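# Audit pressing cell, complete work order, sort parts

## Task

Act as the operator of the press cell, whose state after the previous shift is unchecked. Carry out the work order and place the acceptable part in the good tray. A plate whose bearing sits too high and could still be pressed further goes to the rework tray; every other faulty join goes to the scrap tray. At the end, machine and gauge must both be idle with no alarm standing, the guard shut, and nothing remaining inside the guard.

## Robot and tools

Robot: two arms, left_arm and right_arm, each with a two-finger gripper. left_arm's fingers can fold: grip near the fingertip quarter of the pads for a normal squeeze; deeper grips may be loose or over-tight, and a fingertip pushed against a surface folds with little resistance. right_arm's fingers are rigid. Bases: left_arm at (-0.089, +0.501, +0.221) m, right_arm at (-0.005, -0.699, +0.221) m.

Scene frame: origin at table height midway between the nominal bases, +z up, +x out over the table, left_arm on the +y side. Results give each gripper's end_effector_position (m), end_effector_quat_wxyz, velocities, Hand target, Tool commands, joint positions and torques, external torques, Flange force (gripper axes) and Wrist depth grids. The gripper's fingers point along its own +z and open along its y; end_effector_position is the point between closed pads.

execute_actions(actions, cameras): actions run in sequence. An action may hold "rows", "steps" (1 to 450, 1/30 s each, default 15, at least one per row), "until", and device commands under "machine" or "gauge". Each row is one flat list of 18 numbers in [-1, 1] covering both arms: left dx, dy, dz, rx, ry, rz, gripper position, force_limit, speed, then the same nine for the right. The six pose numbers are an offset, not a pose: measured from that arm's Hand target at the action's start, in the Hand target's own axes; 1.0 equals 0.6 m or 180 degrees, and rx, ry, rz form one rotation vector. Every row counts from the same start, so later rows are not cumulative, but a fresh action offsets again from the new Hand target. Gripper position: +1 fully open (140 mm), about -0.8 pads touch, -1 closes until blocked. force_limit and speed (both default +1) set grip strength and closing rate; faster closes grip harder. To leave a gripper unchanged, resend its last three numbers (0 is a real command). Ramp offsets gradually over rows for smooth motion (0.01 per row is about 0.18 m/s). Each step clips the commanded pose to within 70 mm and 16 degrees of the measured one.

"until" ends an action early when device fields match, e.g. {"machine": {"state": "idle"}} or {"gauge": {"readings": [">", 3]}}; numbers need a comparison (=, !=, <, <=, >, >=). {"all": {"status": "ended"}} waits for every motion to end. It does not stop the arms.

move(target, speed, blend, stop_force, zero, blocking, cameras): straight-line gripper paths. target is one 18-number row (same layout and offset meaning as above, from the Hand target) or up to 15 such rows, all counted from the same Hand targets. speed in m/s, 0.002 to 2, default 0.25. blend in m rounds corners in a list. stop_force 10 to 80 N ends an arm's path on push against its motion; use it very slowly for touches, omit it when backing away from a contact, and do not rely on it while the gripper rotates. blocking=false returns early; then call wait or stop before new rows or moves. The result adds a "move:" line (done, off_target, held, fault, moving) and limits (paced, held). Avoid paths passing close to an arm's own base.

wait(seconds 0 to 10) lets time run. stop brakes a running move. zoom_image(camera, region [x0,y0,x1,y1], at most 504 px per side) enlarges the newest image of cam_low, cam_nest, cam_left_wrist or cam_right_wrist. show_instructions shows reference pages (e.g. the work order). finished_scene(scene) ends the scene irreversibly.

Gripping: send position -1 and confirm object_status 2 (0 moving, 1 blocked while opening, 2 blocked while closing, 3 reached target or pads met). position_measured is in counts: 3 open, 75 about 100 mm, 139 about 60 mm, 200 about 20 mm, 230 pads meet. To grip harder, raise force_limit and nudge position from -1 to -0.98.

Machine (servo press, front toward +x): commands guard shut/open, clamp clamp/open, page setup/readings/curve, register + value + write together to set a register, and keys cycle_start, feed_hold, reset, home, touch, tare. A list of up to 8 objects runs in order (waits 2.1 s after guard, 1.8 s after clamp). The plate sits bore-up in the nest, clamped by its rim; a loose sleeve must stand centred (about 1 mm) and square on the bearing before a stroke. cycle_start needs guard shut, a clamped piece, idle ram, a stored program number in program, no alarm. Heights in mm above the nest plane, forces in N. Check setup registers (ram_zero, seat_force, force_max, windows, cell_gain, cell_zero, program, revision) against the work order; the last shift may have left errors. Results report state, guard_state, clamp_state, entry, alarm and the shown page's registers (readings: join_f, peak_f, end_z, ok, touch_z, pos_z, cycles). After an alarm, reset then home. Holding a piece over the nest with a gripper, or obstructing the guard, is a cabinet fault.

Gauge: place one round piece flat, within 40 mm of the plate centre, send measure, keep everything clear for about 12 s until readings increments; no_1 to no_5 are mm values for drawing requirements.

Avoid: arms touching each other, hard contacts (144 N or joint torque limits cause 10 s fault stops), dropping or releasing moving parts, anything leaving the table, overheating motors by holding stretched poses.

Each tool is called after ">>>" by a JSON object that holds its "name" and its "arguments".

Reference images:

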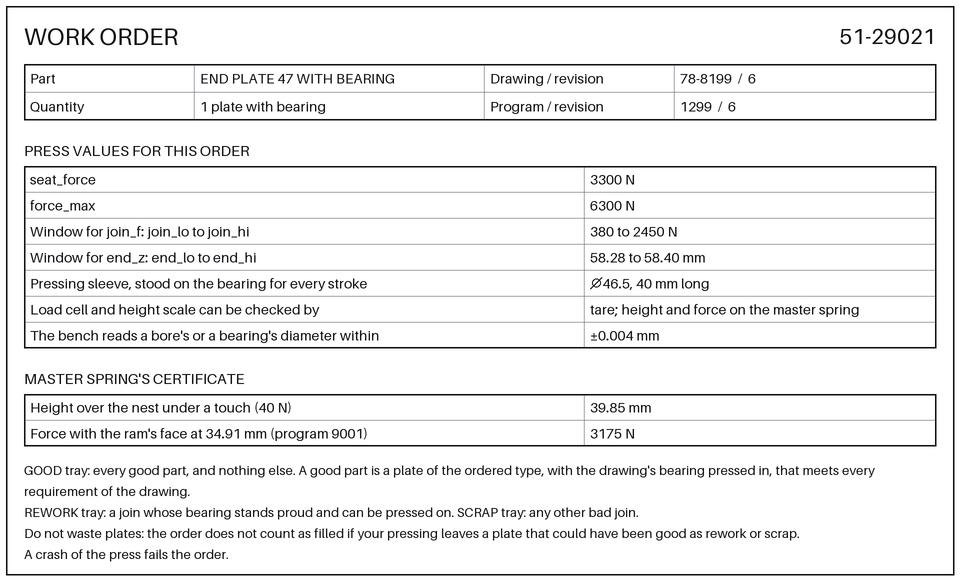

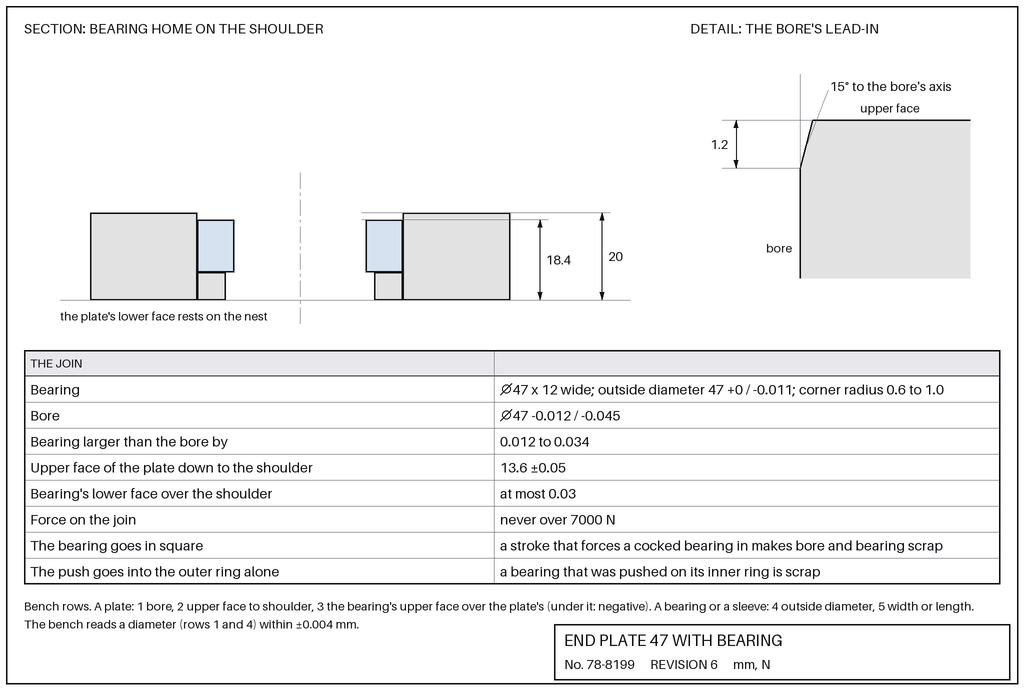

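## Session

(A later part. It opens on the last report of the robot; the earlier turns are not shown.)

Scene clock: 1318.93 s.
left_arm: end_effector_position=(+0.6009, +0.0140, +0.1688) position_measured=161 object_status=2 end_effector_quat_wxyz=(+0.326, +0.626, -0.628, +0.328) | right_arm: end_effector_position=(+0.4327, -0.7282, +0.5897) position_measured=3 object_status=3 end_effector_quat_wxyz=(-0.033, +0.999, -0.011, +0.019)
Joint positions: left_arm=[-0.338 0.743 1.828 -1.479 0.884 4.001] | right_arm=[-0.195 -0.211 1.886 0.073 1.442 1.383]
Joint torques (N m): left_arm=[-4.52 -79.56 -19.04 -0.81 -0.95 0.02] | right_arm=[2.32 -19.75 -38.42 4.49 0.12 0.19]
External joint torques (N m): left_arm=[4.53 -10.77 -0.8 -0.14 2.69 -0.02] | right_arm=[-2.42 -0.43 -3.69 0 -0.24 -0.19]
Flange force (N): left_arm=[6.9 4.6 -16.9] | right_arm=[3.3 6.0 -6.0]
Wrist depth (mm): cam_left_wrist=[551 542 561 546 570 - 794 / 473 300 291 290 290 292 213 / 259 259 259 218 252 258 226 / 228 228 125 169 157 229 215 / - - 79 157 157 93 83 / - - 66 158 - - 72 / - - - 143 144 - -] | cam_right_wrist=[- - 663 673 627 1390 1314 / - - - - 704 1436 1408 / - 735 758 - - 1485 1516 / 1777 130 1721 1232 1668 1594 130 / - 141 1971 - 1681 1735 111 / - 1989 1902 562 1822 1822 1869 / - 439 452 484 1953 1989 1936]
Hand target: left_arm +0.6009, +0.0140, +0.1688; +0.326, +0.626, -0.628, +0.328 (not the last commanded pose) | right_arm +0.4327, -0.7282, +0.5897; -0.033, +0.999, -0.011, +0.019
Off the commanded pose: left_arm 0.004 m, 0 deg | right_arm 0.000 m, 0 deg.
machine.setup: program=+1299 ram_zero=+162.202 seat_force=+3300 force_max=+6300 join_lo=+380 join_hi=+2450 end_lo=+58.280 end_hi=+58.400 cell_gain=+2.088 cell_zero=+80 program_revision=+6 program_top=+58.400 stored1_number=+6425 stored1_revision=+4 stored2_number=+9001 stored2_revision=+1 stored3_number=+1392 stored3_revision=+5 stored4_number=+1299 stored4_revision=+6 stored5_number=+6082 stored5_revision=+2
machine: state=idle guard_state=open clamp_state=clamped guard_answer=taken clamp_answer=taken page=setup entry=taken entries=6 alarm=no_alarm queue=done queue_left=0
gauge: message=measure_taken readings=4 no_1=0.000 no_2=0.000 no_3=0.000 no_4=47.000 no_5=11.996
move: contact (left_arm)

>>> {"name": "move", "arguments": {"target": [[0.00205,0,-0.00144,0,0,0,-1,-0.3,-1,0,0,0,0,0,0,1,1,1],[0.00148,0.0002,-0.00226,0,0,0,-1,-0.3,-1,0,0,0,0,0,0,1,1,1]], "speed": 0.02}}

>>> {"name": "move", "arguments": {"target": [-0.0076,0,0.0053,0,0,0,-1,-0.3,-1,0,0,0,0,0,0,1,1,1], "speed": 0.004, "stop_force": 10}}

>>> {"name": "move", "arguments": {"target": [[0.00205,0,-0.00144,0,0,0,-1,-0.3,-1,0,0,0,0,0,0,1,1,1],[0.00319,0.0002,0.0002,0,0,0,-1,-0.3,-1,0,0,0,0,0,0,1,1,1]], "speed": 0.02}}

>>> {"name": "move", "arguments": {"target": [-0.0076,0,0.0053,0,0,0,-1,-0.3,-1,0,0,0,0,0,0,1,1,1], "speed": 0.004, "stop_force": 10}}

Scene clock: 1330.13 s.
left_arm: end_effector_position=(+0.6007, +0.0145, +0.1703) position_measured=161 object_status=2 end_effector_quat_wxyz=(+0.326, +0.626, -0.628, +0.328) | right_arm: end_effector_position=(+0.4327, -0.7282, +0.5897) position_measured=3 object_status=3 end_effector_quat_wxyz=(-0.033, +0.999, -0.011, +0.019)
Joint positions: left_arm=[-0.337 0.741 1.829 -1.477 0.884 3.999] | right_arm=[-0.195 -0.211 1.886 0.073 1.442 1.383]
Joint torques (N m): left_arm=[-2.9 -88.25 -20.02 -1.03 1.77 -0.16] | right_arm=[2.5 -19.88 -38.47 4.5 0.1 0.17]
External joint torques (N m): left_arm=[2.76 -1.98 0.06 0.07 -0.03 0.15] | right_arm=[-2.53 -0.36 -3.65 0 -0.22 -0.17]
Flange force (N): left_arm=[-0.3 0.7 -5.0] | right_arm=[3.3 6.2 -6.0]
Wrist depth (mm): cam_left_wrist=[554 539 550 572 550 - 776 / 465 302 301 304 301 301 214 / 261 261 261 221 254 261 214 / 230 236 125 169 157 230 205 / - - 79 158 158 93 94 / - - 66 160 - - 72 / - - - 145 145 - -] | cam_right_wrist=[- - 647 655 628 1364 1338 / - 634 653 - 663 1455 1399 / 688 718 706 740 723 1506 1538 / 1763 130 1655 1436 1643 1571 130 / - 122 1538 - 1735 1681 111 / - 1971 2930 606 1777 1885 1807 / - 438 454 479 1885 1971 1869]
Hand target: left_arm +0.6008, +0.0146, +0.1703; +0.326, +0.626, -0.628, +0.328 | right_arm +0.4327, -0.7282, +0.5897; -0.033, +0.999, -0.011, +0.019
Off the commanded pose: left_arm 0.000 m, 0 deg | right_arm 0.000 m, 0 deg.
machine.setup: program=+1299 ram_zero=+162.202 seat_force=+3300 force_max=+6300 join_lo=+380 join_hi=+2450 end_lo=+58.280 end_hi=+58.400 cell_gain=+2.088 cell_zero=+80 program_revision=+6 program_top=+58.400 stored1_number=+6425 stored1_revision=+4 stored2_number=+9001 stored2_revision=+1 stored3_number=+1392 stored3_revision=+5 stored4_number=+1299 stored4_revision=+6 stored5_number=+6082 stored5_revision=+2
machine: state=idle guard_state=open clamp_state=clamped guard_answer=taken clamp_answer=taken page=setup entry=taken entries=6 alarm=no_alarm queue=done queue_left=0
gauge: message=measure_taken readings=4 no_1=0.000 no_2=0.000 no_3=0.000 no_4=47.000 no_5=11.996
move: done

Scene clock: 1331.13 s.
left_arm: end_effector_position=(+0.6008, +0.0146, +0.1686) position_measured=161 object_status=2 end_effector_quat_wxyz=(+0.326, +0.626, -0.627, +0.328) | right_arm: end_effector_position=(+0.4327, -0.7282, +0.5897) position_measured=3 object_status=3 end_effector_quat_wxyz=(-0.033, +0.999, -0.011, +0.019)
Joint positions: left_arm=[-0.337 0.743 1.829 -1.479 0.884 4.002] | right_arm=[-0.195 -0.211 1.886 0.073 1.442 1.383]
Joint torques (N m): left_arm=[-4.77 -74.76 -16.01 0.23 -1.98 0] | right_arm=[2.59 -19.79 -38.35 4.49 0.1 0.18]
External joint torques (N m): left_arm=[4.77 -15.65 -3.81 -1.19 3.72 0] | right_arm=[-2.44 -0.88 -3.91 0.02 -0.22 -0.18]
Flange force (N): left_arm=[11.7 3.5 -19.8] | right_arm=[2.8 6.0 -6.5]
Wrist depth (mm): cam_left_wrist=[540 549 544 562 554 588 549 / 463 308 291 290 301 292 195 / 259 259 259 219 252 259 214 / 228 228 125 169 157 228 205 / - - 79 157 157 93 83 / - - 63 159 - - 72 / - - - 143 143 - -] | cam_right_wrist=[- - 657 632 640 1330 1347 / 682 763 688 663 702 1399 1426 / - 740 723 725 728 1527 1495 / 1749 130 1694 1112 1655 1606 130 / - 142 1777 900 1707 1735 111 / - 1989 2026 575 1681 1885 1869 / - 445 454 482 1885 1885 1792]
Hand target: left_arm +0.6008, +0.0146, +0.1686; +0.326, +0.626, -0.628, +0.328 (not the last commanded pose) | right_arm +0.4327, -0.7282, +0.5897; -0.033, +0.999, -0.011, +0.019
Off the commanded pose: left_arm 0.004 m, 0 deg | right_arm 0.000 m, 0 deg.
machine.setup: program=+1299 ram_zero=+162.202 seat_force=+3300 force_max=+6300 join_lo=+380 join_hi=+2450 end_lo=+58.280 end_hi=+58.400 cell_gain=+2.088 cell_zero=+80 program_revision=+6 program_top=+58.400 stored1_number=+6425 stored1_revision=+4 stored2_number=+9001 stored2_revision=+1 stored3_number=+1392 stored3_revision=+5 stored4_number=+1299 stored4_revision=+6 stored5_number=+6082 stored5_revision=+2
machine: state=idle guard_state=open clamp_state=clamped guard_answer=taken clamp_answer=taken page=setup entry=taken entries=6 alarm=no_alarm queue=done queue_left=0
gauge: message=measure_taken readings=4 no_1=0.000 no_2=0.000 no_3=0.000 no_4=47.000 no_5=11.996
move: contact (left_arm)

Scene clock: 1331.97 s.
left_arm: end_effector_position=(+0.6006, +0.0135, +0.1702) position_measured=161 object_status=2 end_effector_quat_wxyz=(+0.326, +0.626, -0.627, +0.328) | right_arm: end_effector_position=(+0.4327, -0.7282, +0.5897) position_measured=3 object_status=3 end_effector_quat_wxyz=(-0.033, +0.999, -0.011, +0.019)
Joint positions: left_arm=[-0.339 0.741 1.829 -1.478 0.884 3.999] | right_arm=[-0.195 -0.211 1.886 0.073 1.442 1.383]
Joint torques (N m): left_arm=[-2.1 -88.54 -19.55 -1.06 1.64 -0.02] | right_arm=[2.61 -19.68 -38.39 4.5 0.13 0.1]
External joint torques (N m): left_arm=[2.11 -1.77 -0.41 0.11 0.1 0.02] | right_arm=[-2.63 -0.63 -3.78 0.01 -0.25 -0.11]
Flange force (N): left_arm=[0.3 -0.5 -4.0] | right_arm=[3.0 6.3 -6.3]
Wrist depth (mm): cam_left_wrist=[551 577 582 548 553 553 - / 465 292 293 302 293 303 219 / 261 261 261 221 254 261 224 / 230 235 125 168 158 229 215 / - - 79 158 158 93 93 / - - 66 160 - - 72 / - - - 142 142 - -] | cam_right_wrist=[- - 673 - - 1381 1364 / 702 - 686 686 - 1408 1408 / 725 667 725 718 713 1485 1538 / 1869 130 1668 1314 1630 1560 125 / - 141 1777 - 1681 1707 111 / - 1936 1953 577 1735 1869 1807 / - 440 450 484 613 2008 1919]
Hand target: left_arm +0.6007, +0.0134, +0.1701; +0.326, +0.626, -0.628, +0.328 | right_arm +0.4327, -0.7282, +0.5897; -0.033, +0.999, -0.011, +0.019
Off the commanded pose: left_arm 0.000 m, 0 deg | right_arm 0.000 m, 0 deg.
machine.setup: program=+1299 ram_zero=+162.202 seat_force=+3300 force_max=+6300 join_lo=+380 join_hi=+2450 end_lo=+58.280 end_hi=+58.400 cell_gain=+2.088 cell_zero=+80 program_revision=+6 program_top=+58.400 stored1_number=+6425 stored1_revision=+4 stored2_number=+9001 stored2_revision=+1 stored3_number=+1392 stored3_revision=+5 stored4_number=+1299 stored4_revision=+6 stored5_number=+6082 stored5_revision=+2
machine: state=idle guard_state=open clamp_state=clamped guard_answer=taken clamp_answer=taken page=setup entry=taken entries=6 alarm=no_alarm queue=done queue_left=0
gauge: message=measure_taken readings=4 no_1=0.000 no_2=0.000 no_3=0.000 no_4=47.000 no_5=11.996
move: done

Scene clock: 1332.90 s.
left_arm: end_effector_position=(+0.6007, +0.0134, +0.1688) position_measured=161 object_status=2 end_effector_quat_wxyz=(+0.326, +0.626, -0.628, +0.328) | right_arm: end_effector_position=(+0.4327, -0.7282, +0.5897) position_measured=3 object_status=3 end_effector_quat_wxyz=(-0.033, +0.999, -0.011, +0.019)
Joint positions: left_arm=[-0.339 0.743 1.829 -1.48 0.883 4.002] | right_arm=[-0.195 -0.211 1.886 0.073 1.442 1.383]
Joint torques (N m): left_arm=[-8.88 -77.38 -18.89 -0.96 -0.95 -0.02] | right_arm=[2.36 -19.75 -38.49 4.5 0.13 0.16]
External joint torques (N m): left_arm=[8.83 -13.15 -1.03 0 2.69 0.02] | right_arm=[-2.21 -1.35 -3.76 0.01 -0.24 -0.16]
Flange force (N): left_arm=[6.1 4.0 -24.0] | right_arm=[1.9 5.3 -6.3]
Wrist depth (mm): cam_left_wrist=[562 565 535 548 549 558 515 / 464 291 289 290 289 292 214 / 259 258 259 219 252 260 214 / 228 228 125 169 158 229 215 / - - 79 157 157 93 77 / - - 66 155 - - 72 / - - - 141 141 - -] | cam_right_wrist=[- 678 659 645 645 1355 1364 / - - 693 688 - 1408 1408 / 720 758 711 - 704 1527 1475 / - 130 1707 1372 1630 1560 130 / - 131 1869 783 1681 1694 111 / - 1902 1919 594 592 1792 1792 / - 441 449 481 1885 1936 1885]
Hand target: left_arm +0.6007, +0.0134, +0.1687; +0.326, +0.626, -0.628, +0.328 (not the last commanded pose) | right_arm +0.4327, -0.7282, +0.5897; -0.033, +0.999, -0.011, +0.019
Off the commanded pose: left_arm 0.004 m, 0 deg | right_arm 0.000 m, 0 deg.
machine.setup: program=+1299 ram_zero=+162.202 seat_force=+3300 force_max=+6300 join_lo=+380 join_hi=+2450 end_lo=+58.280 end_hi=+58.400 cell_gain=+2.088 cell_zero=+80 program_revision=+6 program_top=+58.400 stored1_number=+6425 stored1_revision=+4 stored2_number=+9001 stored2_revision=+1 stored3_number=+1392 stored3_revision=+5 stored4_number=+1299 stored4_revision=+6 stored5_number=+6082 stored5_revision=+2
machine: state=idle guard_state=open clamp_state=clamped guard_answer=taken clamp_answer=taken page=setup entry=taken entries=6 alarm=no_alarm queue=done queue_left=0
gauge: message=measure_taken readings=4 no_1=0.000 no_2=0.000 no_3=0.000 no_4=47.000 no_5=11.996
move: contact (left_arm)

>>> {"name": "move", "arguments": {"target": [[0.00205,0,-0.00144,0,0,0,-1,-0.3,-1,0,0,0,0,0,0,1,1,1],[0.00004,0.0005,-0.00431,0,0,0,-1,-0.3,-1,0,0,0,0,0,0,1,1,1]], "speed": 0.02}}

>>> {"name": "move", "arguments": {"target": [-0.0076,0,0.0053,0,0,0,-1,-0.3,-1,0,0,0,0,0,0,1,1,1], "speed": 0.004, "stop_force": 10, "cameras": ["cam_nest","cam_left_wrist"]}}

>>> {"name": "zoom_image", "arguments": {"camera": "cam_nest", "region": [300, 200, 460, 340]}}

>>> {"name": "zoom_image", "arguments": {"camera": "cam_left_wrist", "region": [270, 190, 440, 340]}}

Scene clock: 1353.93 s.
left_arm: end_effector_position=(+0.6003, +0.0154, +0.1702) position_measured=161 object_status=2 end_effector_quat_wxyz=(+0.326, +0.626, -0.628, +0.328) | right_arm: end_effector_position=(+0.4327, -0.7282, +0.5897) position_measured=3 object_status=3 end_effector_quat_wxyz=(-0.033, +0.999, -0.011, +0.019)
Joint positions: left_arm=[-0.336 0.74 1.831 -1.477 0.885 4.001] | right_arm=[-0.195 -0.211 1.886 0.073 1.442 1.383]
Joint torques (N m): left_arm=[-3.19 -88.66 -19.95 -1.19 1.69 -0.09] | right_arm=[2.54 -19.72 -38.22 4.49 0.09 0.19]
External joint torques (N m): left_arm=[2.92 -1.48 0.09 0.23 0.05 0.09] | right_arm=[-2.45 -1.2 -4.09 0.03 -0.21 -0.2]
Flange force (N): left_arm=[-0.8 -0.1 -5.0] | right_arm=[2.5 6.0 -6.9]
Wrist depth (mm): cam_left_wrist=[576 553 548 553 550 551 778 / - 291 293 293 294 302 194 / 260 261 260 221 253 265 204 / 230 235 125 169 157 231 204 / - - 79 158 158 93 83 / - - 66 156 156 - 72 / - - - 145 145 - -] | cam_right_wrist=[669 669 - - 632 1390 1347 / 675 693 699 682 678 1390 1408 / 632 - 735 713 711 1516 1495 / - 131 1721 1560 1655 1630 123 / - 141 1763 728 1707 1681 111 / - 2026 1869 571 1749 1902 1792 / - 438 450 491 1953 1902 1853]
Hand target: left_arm +0.6004, +0.0155, +0.1702; +0.326, +0.626, -0.628, +0.328 | right_arm +0.4327, -0.7282, +0.5897; -0.033, +0.999, -0.011, +0.019
Off the commanded pose: left_arm 0.000 m, 0 deg | right_arm 0.000 m, 0 deg.
machine.setup: program=+1299 ram_zero=+162.202 seat_force=+3300 force_max=+6300 join_lo=+380 join_hi=+2450 end_lo=+58.280 end_hi=+58.400 cell_gain=+2.088 cell_zero=+80 program_revision=+6 program_top=+58.400 stored1_number=+6425 stored1_revision=+4 stored2_number=+9001 stored2_revision=+1 stored3_number=+1392 stored3_revision=+5 stored4_number=+1299 stored4_revision=+6 stored5_number=+6082 stored5_revision=+2
machine: state=idle guard_state=open clamp_state=clamped guard_answer=taken clamp_answer=taken page=setup entry=taken entries=6 alarm=no_alarm queue=done queue_left=0
gauge: message=measure_taken readings=4 no_1=0.000 no_2=0.000 no_3=0.000 no_4=47.000 no_5=11.996
move: done

Scene clock: 1354.90 s.
left_arm: end_effector_position=(+0.6004, +0.0155, +0.1687) position_measured=161 object_status=2 end_effector_quat_wxyz=(+0.326, +0.626, -0.627, +0.328) | right_arm: end_effector_position=(+0.4327, -0.7282, +0.5897) position_measured=3 object_status=3 end_effector_quat_wxyz=(-0.033, +0.999, -0.011, +0.019)
Joint positions: left_arm=[-0.336 0.742 1.831 -1.479 0.885 4.004] | right_arm=[-0.195 -0.211 1.886 0.073 1.442 1.383]
Joint torques (N m): left_arm=[-3.64 -76.78 -15.96 0.4 -1.27 0.13] | right_arm=[2.43 -19.93 -38.65 4.51 0.07 0.15]
External joint torques (N m): left_arm=[3.41 -13.54 -3.83 -1.36 3.02 -0.13] | right_arm=[-2.42 -0.43 -3.52 0 -0.19 -0.15]
Flange force (N): left_arm=[11.0 2.7 -15.6] | right_arm=[3.0 5.9 -5.9]
Wrist depth (mm): cam_left_wrist=[510 - 573 558 530 548 - / 481 291 291 290 290 299 214 / 259 259 258 219 253 260 215 / 228 228 125 169 157 229 214 / - - 79 157 157 93 83 / - - 66 155 155 - 72 / - - - 143 144 - -] | cam_right_wrist=[- 693 657 - 680 1390 1322 / 630 730 688 682 713 1408 1390 / 649 743 - 718 713 1516 1485 / - 130 1707 1571 1655 1583 130 / - 141 1763 688 1694 1681 111 / - 1971 1902 568 1763 1792 1777 / - 441 449 482 1936 1838 1869]
Hand target: left_arm +0.6003, +0.0155, +0.1687; +0.326, +0.626, -0.627, +0.328 (not the last commanded pose) | right_arm +0.4327, -0.7282, +0.5897; -0.033, +0.999, -0.011, +0.019
Off the commanded pose: left_arm 0.004 m, 0 deg | right_arm 0.000 m, 0 deg.
machine.setup: program=+1299 ram_zero=+162.202 seat_force=+3300 force_max=+6300 join_lo=+380 join_hi=+2450 end_lo=+58.280 end_hi=+58.400 cell_gain=+2.088 cell_zero=+80 program_revision=+6 program_top=+58.400 stored1_number=+6425 stored1_revision=+4 stored2_number=+9001 stored2_revision=+1 stored3_number=+1392 stored3_revision=+5 stored4_number=+1299 stored4_revision=+6 stored5_number=+6082 stored5_revision=+2
machine: state=idle guard_state=open clamp_state=clamped guard_answer=taken clamp_answer=taken page=setup entry=taken entries=6 alarm=no_alarm queue=done queue_left=0
gauge: message=measure_taken readings=4 no_1=0.000 no_2=0.000 no_3=0.000 no_4=47.000 no_5=11.996
move: contact (left_arm)
camera_calibration:
cam_left_wrist: T_world_to_cam=[[-0.99993, -0.0118462, 0.000702972, 0.607867], [-0.0101731, 0.825191, -0.564762, 0.0909283], [0.00611022, -0.56473, -0.825253, 0.287651], [0, 0, 0, 1]] pos_world=[0.606992, 0.0946128, 0.288311]
Images, in order (width x height): cam_nest 672x504, cam_left_wrist 672x504.

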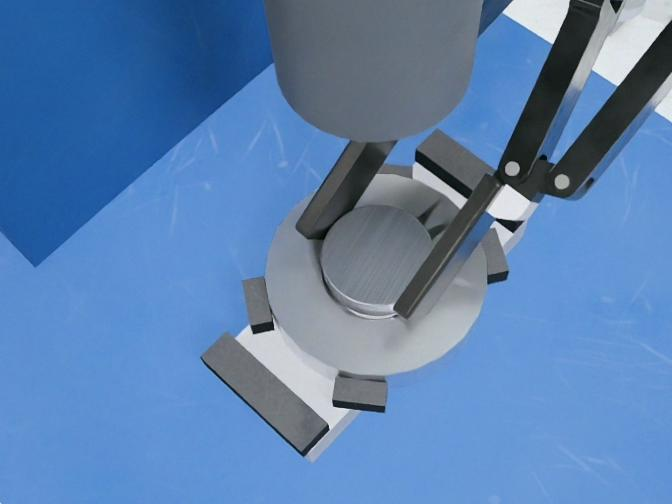

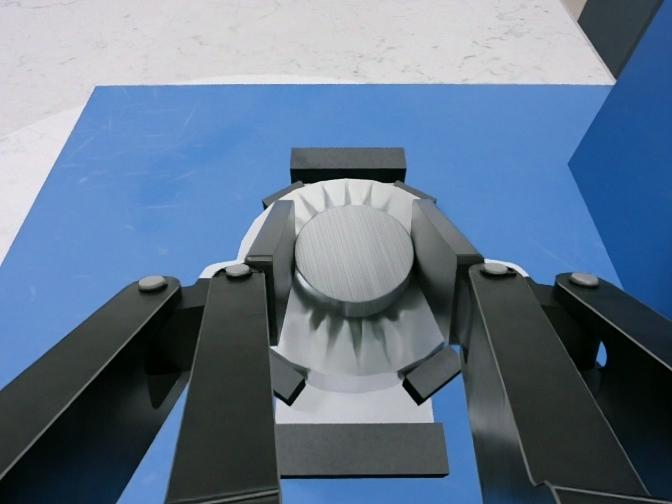

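Scaled by 3.150 from the camera's 672x504 image, which has a finer 960x720 frame.

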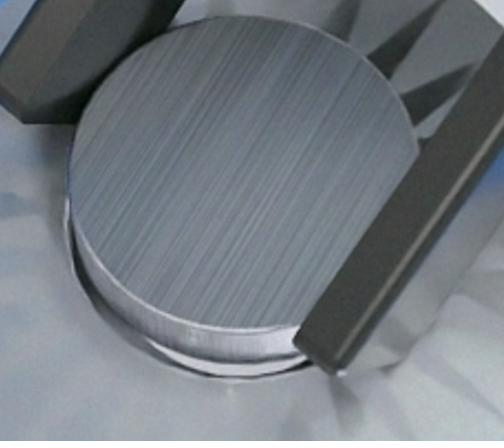

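Scaled by 2.965 from the camera's 672x504 image, which has a finer 960x720 frame.

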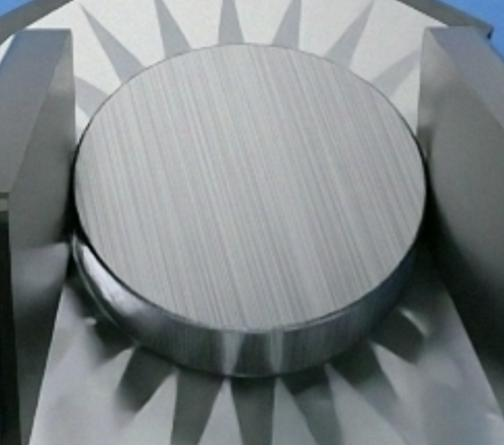

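>>> {"name": "move", "arguments": {"target": [[0.00205,0,-0.00144,0,0,0,-1,-0.3,-1,0,0,0,0,0,0,1,1,1],[0.00368,-0.00117,0.00088,0,0,0,-1,-0.3,-1,0,0,0,0,0,0,1,1,1]], "speed": 0.02}}

>>> {"name": "move", "arguments": {"target": [-0.0076,0,0.0053,0,0,0,-1,-0.3,-1,0,0,0,0,0,0,1,1,1], "speed": 0.004, "stop_force": 10}}

>>> {"name": "execute_actions", "arguments": {"actions": [{"rows":[[0.0003,0,-0.0002,0,0,0,-0.6,-0.3,-1,0,0,0,0,0,0,1,1,1]],"steps":45}], "cameras": ["cam_nest","cam_left_wrist"]}}

>>> {"name": "zoom_image", "arguments": {"camera": "cam_nest", "region": [300, 200, 460, 340]}}

>>> {"name": "zoom_image", "arguments": {"camera": "cam_left_wrist", "region": [270, 190, 440, 340]}}

Scene clock: 1377.23 s.
left_arm: end_effector_position=(+0.6010, +0.0138, +0.1703) position_measured=161 object_status=2 end_effector_quat_wxyz=(+0.326, +0.626, -0.627, +0.328) | right_arm: end_effector_position=(+0.4327, -0.7282, +0.5897) position_measured=3 object_status=3 end_effector_quat_wxyz=(-0.033, +0.999, -0.011, +0.019)
Joint positions: left_arm=[-0.338 0.741 1.828 -1.477 0.884 3.999] | right_arm=[-0.195 -0.211 1.886 0.073 1.442 1.383]
Joint torques (N m): left_arm=[-2.41 -87.72 -19.87 -1.12 1.88 -0.05] | right_arm=[2.2 -19.87 -38.37 4.5 0.12 0.14]
External joint torques (N m): left_arm=[2.37 -2.84 -0.1 0.16 -0.13 0.05] | right_arm=[-2.11 -0.73 -3.78 0 -0.24 -0.14]
Flange force (N): left_arm=[1.1 1.0 -5.5] | right_arm=[3.1 5.1 -6.2]
Wrist depth (mm): cam_left_wrist=[557 549 559 551 548 554 784 / 466 301 293 290 302 292 204 / 261 261 260 221 254 261 215 / 230 235 124 169 157 230 215 / - - 79 158 158 93 83 / - - 63 156 - - 72 / - - - 143 143 - -] | cam_right_wrist=[- - 643 621 645 1390 1330 / - 695 709 684 691 1426 1390 / 716 - 745 709 - 1495 1485 / - 131 1721 1436 1643 1583 130 / - 141 1763 - 1668 1707 111 / - 1989 2147 581 607 1777 1853 / - 439 456 481 1822 1885 1885]
Hand target: left_arm +0.6010, +0.0138, +0.1702; +0.326, +0.626, -0.627, +0.328 | right_arm +0.4327, -0.7282, +0.5897; -0.033, +0.999, -0.011, +0.019
Off the commanded pose: left_arm 0.000 m, 0 deg | right_arm 0.000 m, 0 deg.
machine.setup: program=+1299 ram_zero=+162.202 seat_force=+3300 force_max=+6300 join_lo=+380 join_hi=+2450 end_lo=+58.280 end_hi=+58.400 cell_gain=+2.088 cell_zero=+80 program_revision=+6 program_top=+58.400 stored1_number=+6425 stored1_revision=+4 stored2_number=+9001 stored2_revision=+1 stored3_number=+1392 stored3_revision=+5 stored4_number=+1299 stored4_revision=+6 stored5_number=+6082 stored5_revision=+2
machine: state=idle guard_state=open clamp_state=clamped guard_answer=taken clamp_answer=taken page=setup entry=taken entries=6 alarm=no_alarm queue=done queue_left=0
gauge: message=measure_taken readings=4 no_1=0.000 no_2=0.000 no_3=0.000 no_4=47.000 no_5=11.996
move: done

Scene clock: 1378.17 s.
left_arm: end_effector_position=(+0.6011, +0.0138, +0.1688) position_measured=161 object_status=2 end_effector_quat_wxyz=(+0.326, +0.626, -0.627, +0.328) | right_arm: end_effector_position=(+0.4327, -0.7282, +0.5897) position_measured=3 object_status=3 end_effector_quat_wxyz=(-0.033, +0.999, -0.011, +0.019)
Joint positions: left_arm=[-0.338 0.743 1.828 -1.479 0.884 4.002] | right_arm=[-0.195 -0.211 1.886 0.073 1.442 1.383]
Joint torques (N m): left_arm=[-6.39 -78.37 -19.04 -0.91 -0.87 0.01] | right_arm=[2.35 -19.57 -38.58 4.48 0.1 0.15]
External joint torques (N m): left_arm=[6.25 -12.23 -0.88 -0.06 2.61 -0.01] | right_arm=[-2.44 -0.87 -3.57 0.02 -0.22 -0.15]
Flange force (N): left_arm=[7.1 4.8 -20.3] | right_arm=[2.4 5.9 -6.0]
Wrist depth (mm): cam_left_wrist=[549 559 550 544 579 548 781 / 462 291 291 486 291 300 242 / 259 249 259 219 253 259 214 / 228 228 125 169 157 228 205 / - - 79 156 157 93 83 / - - 66 158 - - 72 / - - - 142 142 - -] | cam_right_wrist=[- 671 657 - - 1399 1390 / - - - - - 1436 1436 / 709 750 735 723 1495 1475 1527 / - 130 1694 1455 1694 1560 130 / - 141 1853 711 1792 1707 111 / - 1953 1971 578 1919 1853 1807 / - 443 461 480 1822 1936 -]
Hand target: left_arm +0.6011, +0.0138, +0.1688; +0.326, +0.626, -0.627, +0.328 (not the last commanded pose) | right_arm +0.4327, -0.7282, +0.5897; -0.033, +0.999, -0.011, +0.019
Off the commanded pose: left_arm 0.004 m, 0 deg | right_arm 0.000 m, 0 deg.
machine.setup: program=+1299 ram_zero=+162.202 seat_force=+3300 force_max=+6300 join_lo=+380 join_hi=+2450 end_lo=+58.280 end_hi=+58.400 cell_gain=+2.088 cell_zero=+80 program_revision=+6 program_top=+58.400 stored1_number=+6425 stored1_revision=+4 stored2_number=+9001 stored2_revision=+1 stored3_number=+1392 stored3_revision=+5 stored4_number=+1299 stored4_revision=+6 stored5_number=+6082 stored5_revision=+2
machine: state=idle guard_state=open clamp_state=clamped guard_answer=taken clamp_answer=taken page=setup entry=taken entries=6 alarm=no_alarm queue=done queue_left=0
gauge: message=measure_taken readings=4 no_1=0.000 no_2=0.000 no_3=0.000 no_4=47.000 no_5=11.996
move: contact (left_arm)

Scene clock: 1379.87 s.
left_arm: end_effector_position=(+0.6011, +0.0138, +0.1690) position_measured=161 object_status=2 end_effector_quat_wxyz=(+0.326, +0.626, -0.627, +0.328) | right_arm: end_effector_position=(+0.4327, -0.7282, +0.5897) position_measured=3 object_status=3 end_effector_quat_wxyz=(-0.033, +0.999, -0.011, +0.019)
Joint positions: left_arm=[-0.338 0.743 1.828 -1.479 0.884 4.001] | right_arm=[-0.195 -0.211 1.886 0.073 1.442 1.383]
Joint torques (N m): left_arm=[-3.42 -84.68 -19.85 -1.07 0.48 -0.06] | right_arm=[2.13 -20 -38.57 4.46 0.07 0.19]
External joint torques (N m): left_arm=[3.21 -5.78 0 0.11 1.27 0.06] | right_arm=[-2.09 -0.7 -3.71 0.06 -0.19 -0.19]
Flange force (N): left_arm=[3.0 2.9 -10.2] | right_arm=[3.0 5.2 -6.2]
Wrist depth (mm): cam_left_wrist=[544 550 604 531 531 549 524 / 464 300 299 300 300 299 214 / 259 259 259 219 252 259 215 / 228 228 125 169 157 229 205 / - - 79 157 157 93 83 / - - 66 158 - - 69 / - - - 142 143 - -] | cam_right_wrist=[663 - - 640 628 1372 1408 / 711 713 691 - - 1485 1417 / 769 735 735 723 711 1465 1506 / 1381 131 1655 - 1643 1527 130 / - 122 1668 - 1749 1721 111 / - 2046 2065 580 2008 1807 - / - 442 456 482 1971 1869 -]
Hand target: left_arm +0.6011, +0.0138, +0.1690; +0.326, +0.626, -0.627, +0.328 | right_arm +0.4327, -0.7282, +0.5897; -0.033, +0.999, -0.011, +0.019
Off the commanded pose: left_arm 0.000 m, 0 deg | right_arm 0.000 m, 0 deg.
machine.setup: program=+1299 ram_zero=+162.202 seat_force=+3300 force_max=+6300 join_lo=+380 join_hi=+2450 end_lo=+58.280 end_hi=+58.400 cell_gain=+2.088 cell_zero=+80 program_revision=+6 program_top=+58.400 stored1_number=+6425 stored1_revision=+4 stored2_number=+9001 stored2_revision=+1 stored3_number=+1392 stored3_revision=+5 stored4_number=+1299 stored4_revision=+6 stored5_number=+6082 stored5_revision=+2
machine: state=idle guard_state=open clamp_state=clamped guard_answer=taken clamp_answer=taken page=setup entry=taken entries=6 alarm=no_alarm queue=done queue_left=0
gauge: message=measure_taken readings=4 no_1=0.000 no_2=0.000 no_3=0.000 no_4=47.000 no_5=11.996
camera_calibration:
cam_left_wrist: T_world_to_cam=[[-0.99993, -0.0118212, 0.000564911, 0.608584], [-0.010074, 0.825145, -0.564832, 0.0924717], [0.00621085, -0.564798, -0.825206, 0.286866], [0, 0, 0, 1]] pos_world=[0.607692, 0.0929128, 0.28861]
Images, in order (width x height): cam_nest 672x504, cam_left_wrist 672x504.

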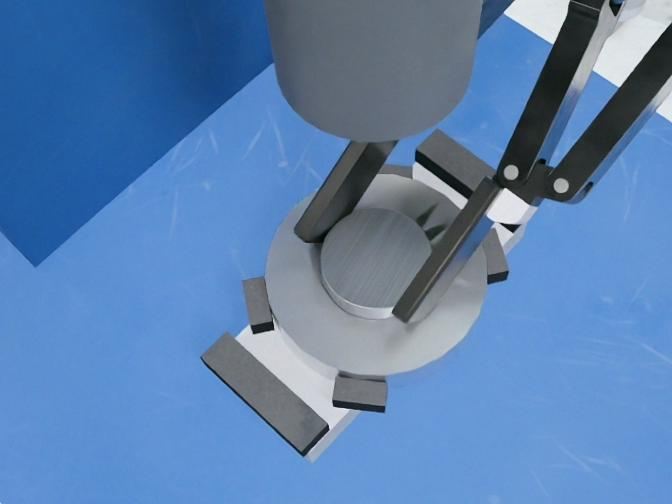

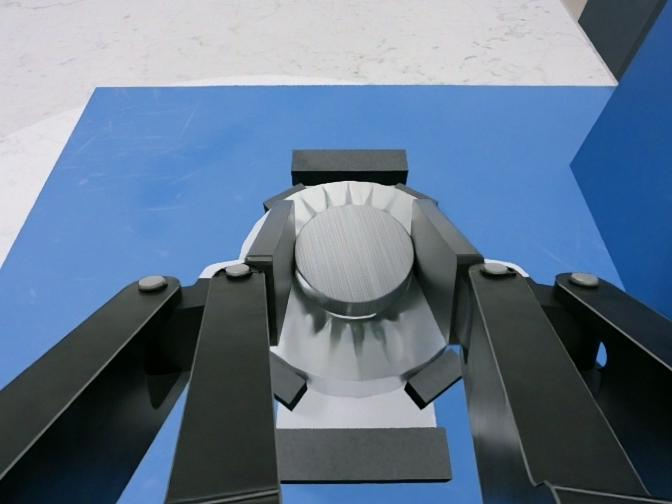

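Scaled by 3.150 from the camera's 672x504 image, which has a finer 960x720 frame.

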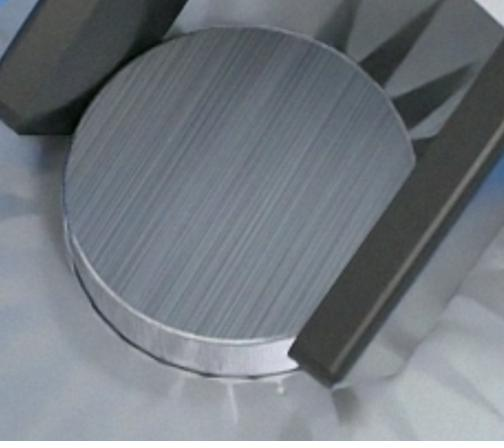

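Scaled by 2.965 from the camera's 672x504 image, which has a finer 960x720 frame.

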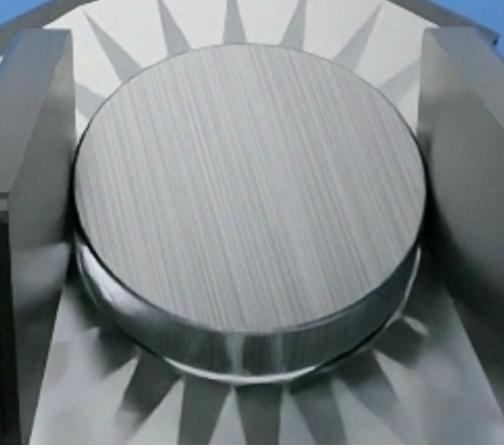

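>>> {"name": "execute_actions", "arguments": {"actions": [{"rows":[[0,0,0,0,0,0,0.0,-0.3,-1,0,0,0,0,0,0,1,1,1]],"steps":45}], "cameras": ["cam_nest","cam_left_wrist"]}}

>>> {"name": "zoom_image", "arguments": {"camera": "cam_nest", "region": [300, 200, 460, 340]}}

>>> {"name": "zoom_image", "arguments": {"camera": "cam_left_wrist", "region": [270, 190, 440, 340]}}

Scene clock: 1393.57 s.
left_arm: end_effector_position=(+0.6011, +0.0138, +0.1690) position_measured=129 object_status=3 end_effector_quat_wxyz=(+0.326, +0.626, -0.627, +0.328) | right_arm: end_effector_position=(+0.4327, -0.7282, +0.5897) position_measured=3 object_status=3 end_effector_quat_wxyz=(-0.033, +0.999, -0.011, +0.019)
Joint positions: left_arm=[-0.338 0.743 1.828 -1.479 0.884 4.001] | right_arm=[-0.195 -0.211 1.886 0.073 1.442 1.383]
Joint torques (N m): left_arm=[-2.19 -87.83 -19.87 -1.02 1.56 -0.05] | right_arm=[2.37 -19.83 -38.49 4.48 0.09 0.14]
External joint torques (N m): left_arm=[2.04 -2.74 -0.14 0.05 0.18 0.04] | right_arm=[-2.29 -0.54 -3.65 0.03 -0.21 -0.14]
Flange force (N): left_arm=[1.2 1.0 -5.1] | right_arm=[3.1 5.6 -6.0]
Wrist depth (mm): cam_left_wrist=[- - 550 549 551 575 - / 451 289 291 290 290 299 204 / 259 259 259 219 253 258 204 / 228 228 135 169 163 224 205 / - 86 115 157 160 90 89 / - - 158 155 158 - - / - - 163 142 143 - -] | cam_right_wrist=[- - - - 623 1347 1364 / - 709 - - - 1417 1408 / 695 800 - - - 1516 1527 / 1763 130 1735 1594 1583 1571 130 / - 141 1822 780 1668 1735 111 / - - 1749 584 1735 1721 1749 / - 438 451 480 1936 1919 1902]
Hand target: left_arm +0.6011, +0.0138, +0.1690; +0.326, +0.626, -0.627, +0.328 | right_arm +0.4327, -0.7282, +0.5897; -0.033, +0.999, -0.011, +0.019
Off the commanded pose: left_arm 0.000 m, 0 deg | right_arm 0.000 m, 0 deg.
machine.setup: program=+1299 ram_zero=+162.202 seat_force=+3300 force_max=+6300 join_lo=+380 join_hi=+2450 end_lo=+58.280 end_hi=+58.400 cell_gain=+2.088 cell_zero=+80 program_revision=+6 program_top=+58.400 stored1_number=+6425 stored1_revision=+4 stored2_number=+9001 stored2_revision=+1 stored3_number=+1392 stored3_revision=+5 stored4_number=+1299 stored4_revision=+6 stored5_number=+6082 stored5_revision=+2
machine: state=idle guard_state=open clamp_state=clamped guard_answer=taken clamp_answer=taken page=setup entry=taken entries=6 alarm=no_alarm queue=done queue_left=0
gauge: message=measure_taken readings=4 no_1=0.000 no_2=0.000 no_3=0.000 no_4=47.000 no_5=11.996
camera_calibration:
cam_left_wrist: T_world_to_cam=[[-0.999931, -0.0117643, 0.000647131, 0.608556], [-0.0100735, 0.825145, -0.564831, 0.0924711], [0.00611085, -0.564798, -0.825207, 0.286927], [0, 0, 0, 1]] pos_world=[0.607692, 0.0929129, 0.288611]
Images, in order (width x height): cam_nest 672x504, cam_left_wrist 672x504.

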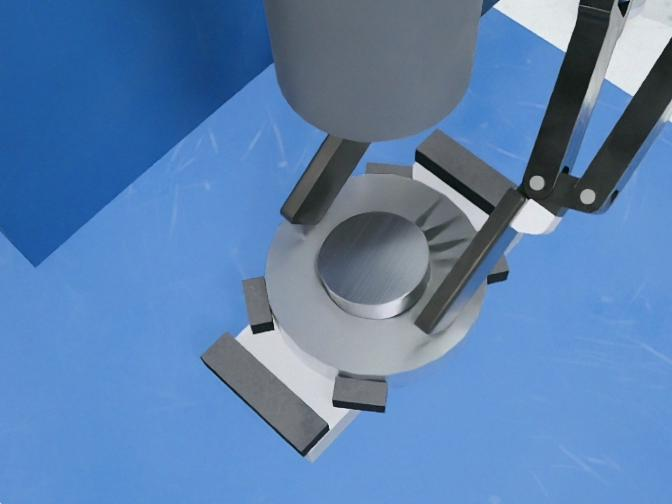

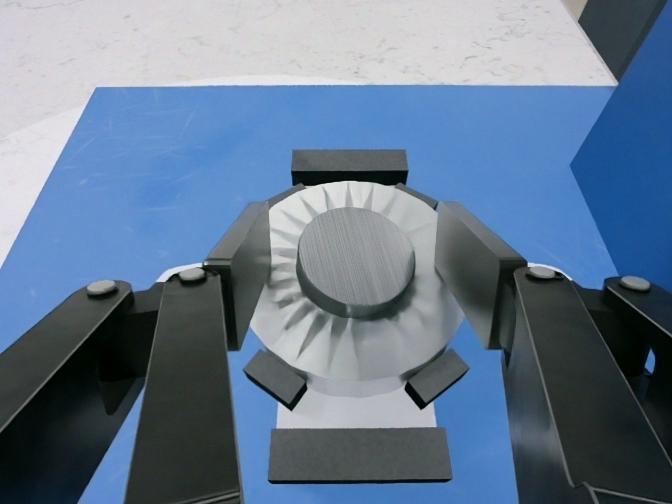

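Scaled by 3.150 from the camera's 672x504 image, which has a finer 960x720 frame.

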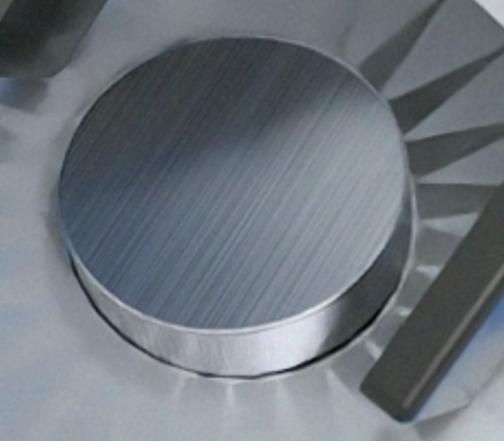

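Scaled by 2.965 from the camera's 672x504 image, which has a finer 960x720 frame.

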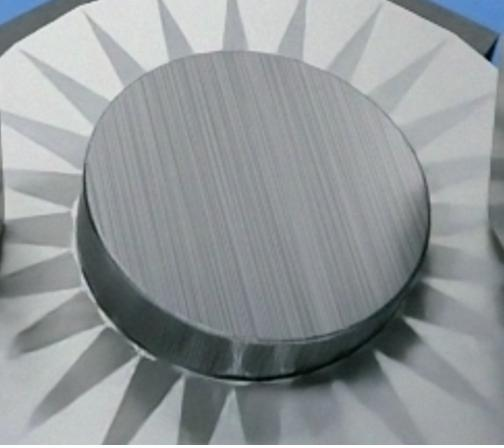

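>>> {"name": "execute_actions", "arguments": {"actions": [{"rows":[[0,0.0013,0,0,0,0,0.0,-0.3,-1,0,0,0,0,0,0,1,1,1]],"steps":15},{"rows":[[0,0,0,0,0,0,-1,-0.3,-1,0,0,0,0,0,0,1,1,1]],"steps":60}], "cameras": ["cam_nest","cam_left_wrist"]}}

>>> {"name": "zoom_image", "arguments": {"camera": "cam_nest", "region": [300, 200, 460, 340]}}

>>> {"name": "zoom_image", "arguments": {"camera": "cam_left_wrist", "region": [270, 190, 440, 340]}}

Scene clock: 1423.63 s.
left_arm: end_effector_position=(+0.6003, +0.0138, +0.1690) position_measured=160 object_status=2 end_effector_quat_wxyz=(+0.326, +0.626, -0.627, +0.328) | right_arm: end_effector_position=(+0.4327, -0.7282, +0.5897) position_measured=3 object_status=3 end_effector_quat_wxyz=(-0.033, +0.999, -0.011, +0.019)
Joint positions: left_arm=[-0.338 0.742 1.83 -1.48 0.884 4.003] | right_arm=[-0.195 -0.211 1.886 0.073 1.442 1.383]
Joint torques (N m): left_arm=[-9 -83.08 -17.39 -0.38 2.25 -0.06] | right_arm=[2.62 -20.01 -38.54 4.47 0.09 0.19]
External joint torques (N m): left_arm=[9 -7.29 -2.59 -0.59 -0.51 0.05] | right_arm=[-2.51 -0.55 -3.63 0.03 -0.21 -0.19]
External joint torques at the end of the 1st action: left_arm=[1.83 -2.35 -0.2 0.04 0.21 0.11] | right_arm=[-2.31 -0.54 -3.73 -0.01 -0.24 -0.18]
Flange force (N): left_arm=[1.2 -2.3 -14.6] | right_arm=[2.9 6.2 -6.0]
Flange force at the end of the 1st action (N): left_arm=[0.8 0.8 -4.4] | right_arm=[3.2 5.7 -6.1]
Wrist depth (mm): cam_left_wrist=[548 561 550 550 553 530 530 / 484 291 291 299 290 301 204 / 259 259 259 219 253 259 214 / 229 228 127 169 159 228 214 / - - 79 157 157 93 83 / - - 66 150 - - 72 / - - - 142 143 - -] | cam_right_wrist=[- 673 659 627 661 1330 1338 / - - - - - 1426 1475 / - - 738 - 686 1527 1475 / 1749 130 1681 1090 1606 1538 130 / - 141 1822 947 1735 1694 111 / - 1869 1853 592 1885 1838 1807 / - 442 455 482 1919 1936 2008]
Hand target: left_arm +0.6003, +0.0138, +0.1690; +0.326, +0.626, -0.627, +0.328 | right_arm +0.4327, -0.7282, +0.5897; -0.033, +0.999, -0.011, +0.019
Off the commanded pose: left_arm 0.000 m, 0 deg | right_arm 0.000 m, 0 deg.
machine.setup: program=+1299 ram_zero=+162.202 seat_force=+3300 force_max=+6300 join_lo=+380 join_hi=+2450 end_lo=+58.280 end_hi=+58.400 cell_gain=+2.088 cell_zero=+80 program_revision=+6 program_top=+58.400 stored1_number=+6425 stored1_revision=+4 stored2_number=+9001 stored2_revision=+1 stored3_number=+1392 stored3_revision=+5 stored4_number=+1299 stored4_revision=+6 stored5_number=+6082 stored5_revision=+2
machine: state=idle guard_state=open clamp_state=clamped guard_answer=taken clamp_answer=taken page=setup entry=taken entries=6 alarm=no_alarm queue=done queue_left=0
gauge: message=measure_taken readings=4 no_1=0.000 no_2=0.000 no_3=0.000 no_4=47.000 no_5=11.996
camera_calibration:
cam_left_wrist: T_world_to_cam=[[-0.999931, -0.0117643, 0.000647131, 0.607756], [-0.0100735, 0.825145, -0.564831, 0.092463], [0.00611085, -0.564798, -0.825207, 0.286932], [0, 0, 0, 1]] pos_world=[0.606892, 0.0929129, 0.288611]
Images, in order (width x height): cam_nest 672x504, cam_left_wrist 672x504.

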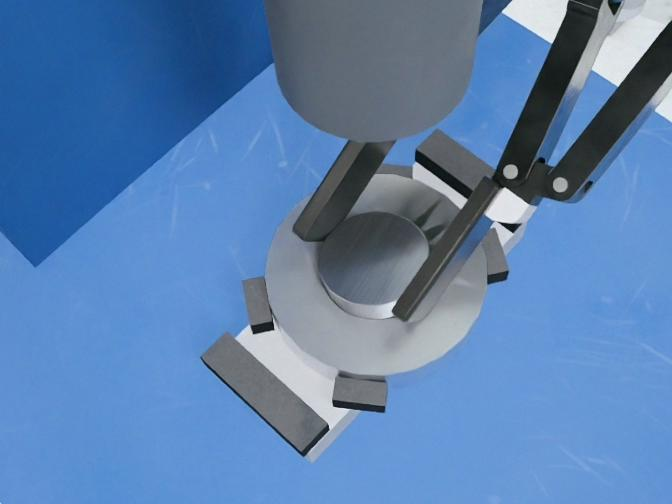

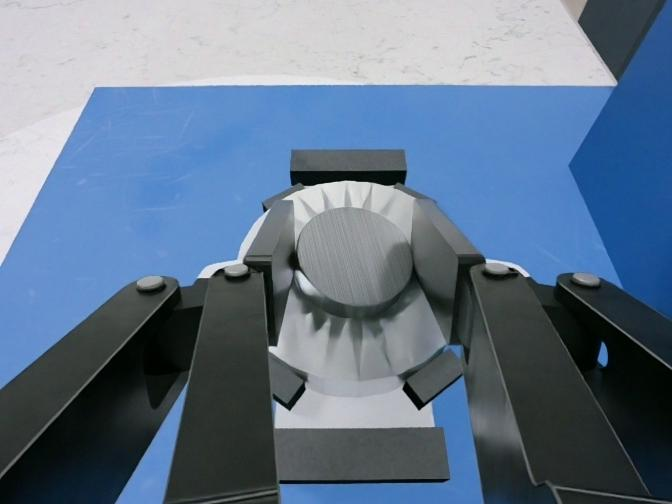

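Scaled by 3.150 from the camera's 672x504 image, which has a finer 960x720 frame.

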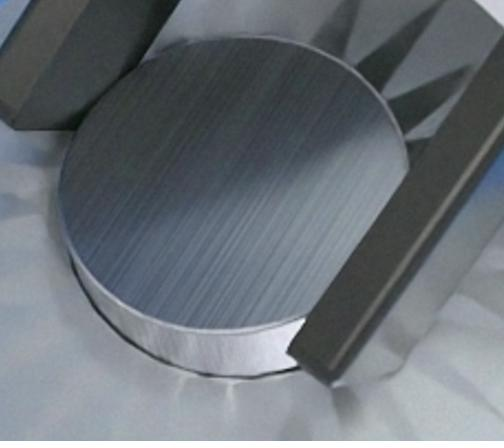

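Scaled by 2.965 from the camera's 672x504 image, which has a finer 960x720 frame.

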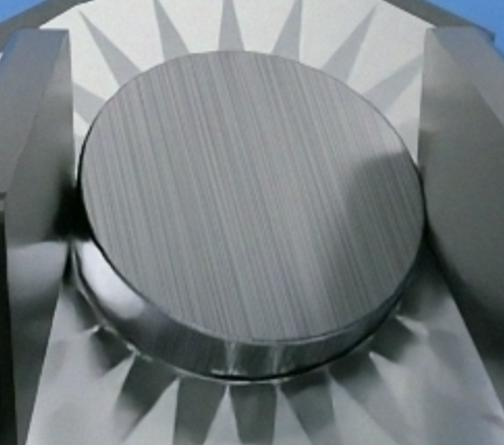

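>>> {"name": "move", "arguments": {"target": [0.0109,0,-0.0077,0,0,0,-1,-0.3,-1,0,0,0,0,0,0,1,1,1], "speed": 0.02, "cameras": ["cam_nest","cam_left_wrist"]}}

>>> {"name": "zoom_image", "arguments": {"camera": "cam_nest", "region": [300, 200, 460, 340]}}

>>> {"name": "zoom_image", "arguments": {"camera": "cam_left_wrist", "region": [270, 190, 440, 340]}}

Scene clock: 1431.23 s.
left_arm: end_effector_position=(+0.6002, +0.0138, +0.1770) position_measured=160 object_status=2 end_effector_quat_wxyz=(+0.326, +0.626, -0.627, +0.328) | right_arm: end_effector_position=(+0.4327, -0.7282, +0.5897) position_measured=3 object_status=3 end_effector_quat_wxyz=(-0.033, +0.999, -0.011, +0.019)
Joint positions: left_arm=[-0.338 0.731 1.83 -1.471 0.885 3.988] | right_arm=[-0.195 -0.211 1.886 0.073 1.442 1.383]
Joint torques (N m): left_arm=[-2.46 -87.91 -20.3 -1.12 1.66 -0.11] | right_arm=[2.04 -20.03 -38.49 4.48 0.14 0.2]
External joint torques (N m): left_arm=[2.58 -2.07 -0.02 0.17 0.06 0.1] | right_arm=[-1.98 -0.58 -3.7 0.03 -0.26 -0.2]
Flange force (N): left_arm=[0.0 0.4 -5.1] | right_arm=[3.2 5.0 -6.0]
Wrist depth (mm): cam_left_wrist=[585 515 - 591 579 - 554 / 448 305 305 305 305 302 203 / 271 270 270 224 270 271 - / 239 243 122 169 159 238 215 / - - 79 162 165 93 83 / - - 66 163 165 - - / - - - 148 148 - -] | cam_right_wrist=[663 675 661 - 661 1372 1364 / 671 663 - - 665 1475 1399 / 695 738 723 - 684 1527 1549 / - 130 1749 1232 1668 1618 130 / - 141 1853 - 1749 1763 111 / - 1936 1936 577 1869 1822 1763 / - 440 456 481 1885 1971 1919]
Hand target: left_arm +0.6003, +0.0138, +0.1770; +0.326, +0.626, -0.627, +0.328 | right_arm +0.4327, -0.7282, +0.5897; -0.033, +0.999, -0.011, +0.019
Off the commanded pose: left_arm 0.000 m, 0 deg | right_arm 0.000 m, 0 deg.
machine.setup: program=+1299 ram_zero=+162.202 seat_force=+3300 force_max=+6300 join_lo=+380 join_hi=+2450 end_lo=+58.280 end_hi=+58.400 cell_gain=+2.088 cell_zero=+80 program_revision=+6 program_top=+58.400 stored1_number=+6425 stored1_revision=+4 stored2_number=+9001 stored2_revision=+1 stored3_number=+1392 stored3_revision=+5 stored4_number=+1299 stored4_revision=+6 stored5_number=+6082 stored5_revision=+2
machine: state=idle guard_state=open clamp_state=clamped guard_answer=taken clamp_answer=taken page=setup entry=taken entries=6 alarm=no_alarm queue=done queue_left=0
gauge: message=measure_taken readings=4 no_1=0.000 no_2=0.000 no_3=0.000 no_4=47.000 no_5=11.996
move: done
camera_calibration:
cam_left_wrist: T_world_to_cam=[[-0.999931, -0.0117643, 0.000647131, 0.607751], [-0.0100735, 0.825145, -0.564831, 0.0969816], [0.00611085, -0.564798, -0.825207, 0.293533], [0, 0, 0, 1]] pos_world=[0.606892, 0.0929129, 0.296611]
Images, in order (width x height): cam_nest 672x504, cam_left_wrist 672x504.

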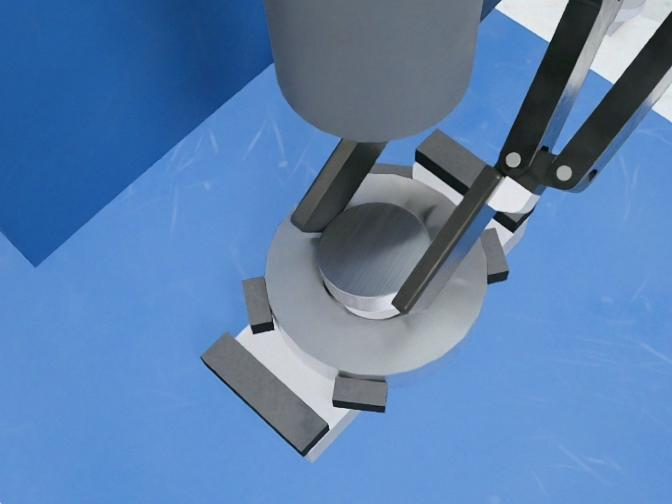

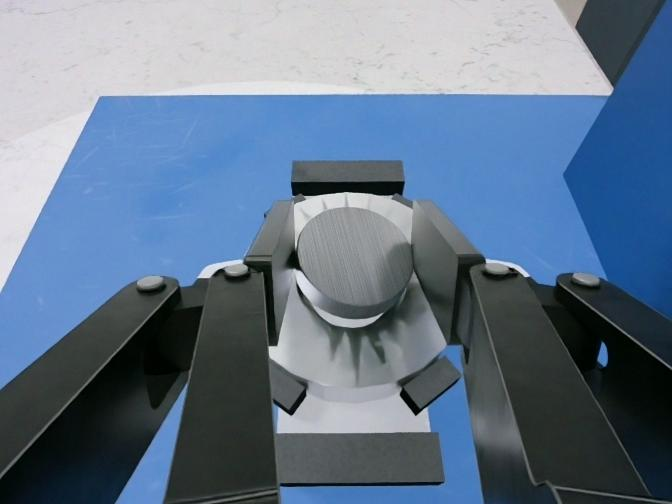

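Scaled by 3.150 from the camera's 672x504 image, which has a finer 960x720 frame.

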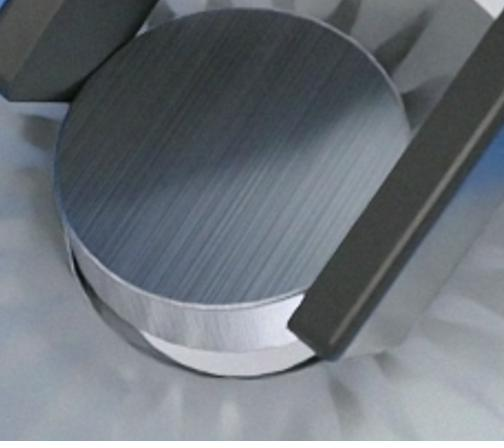

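Scaled by 2.965 from the camera's 672x504 image, which has a finer 960x720 frame.

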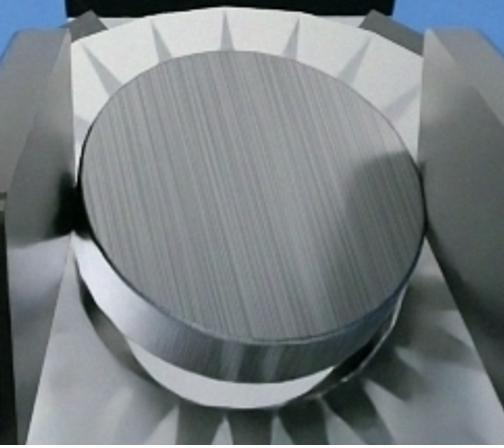

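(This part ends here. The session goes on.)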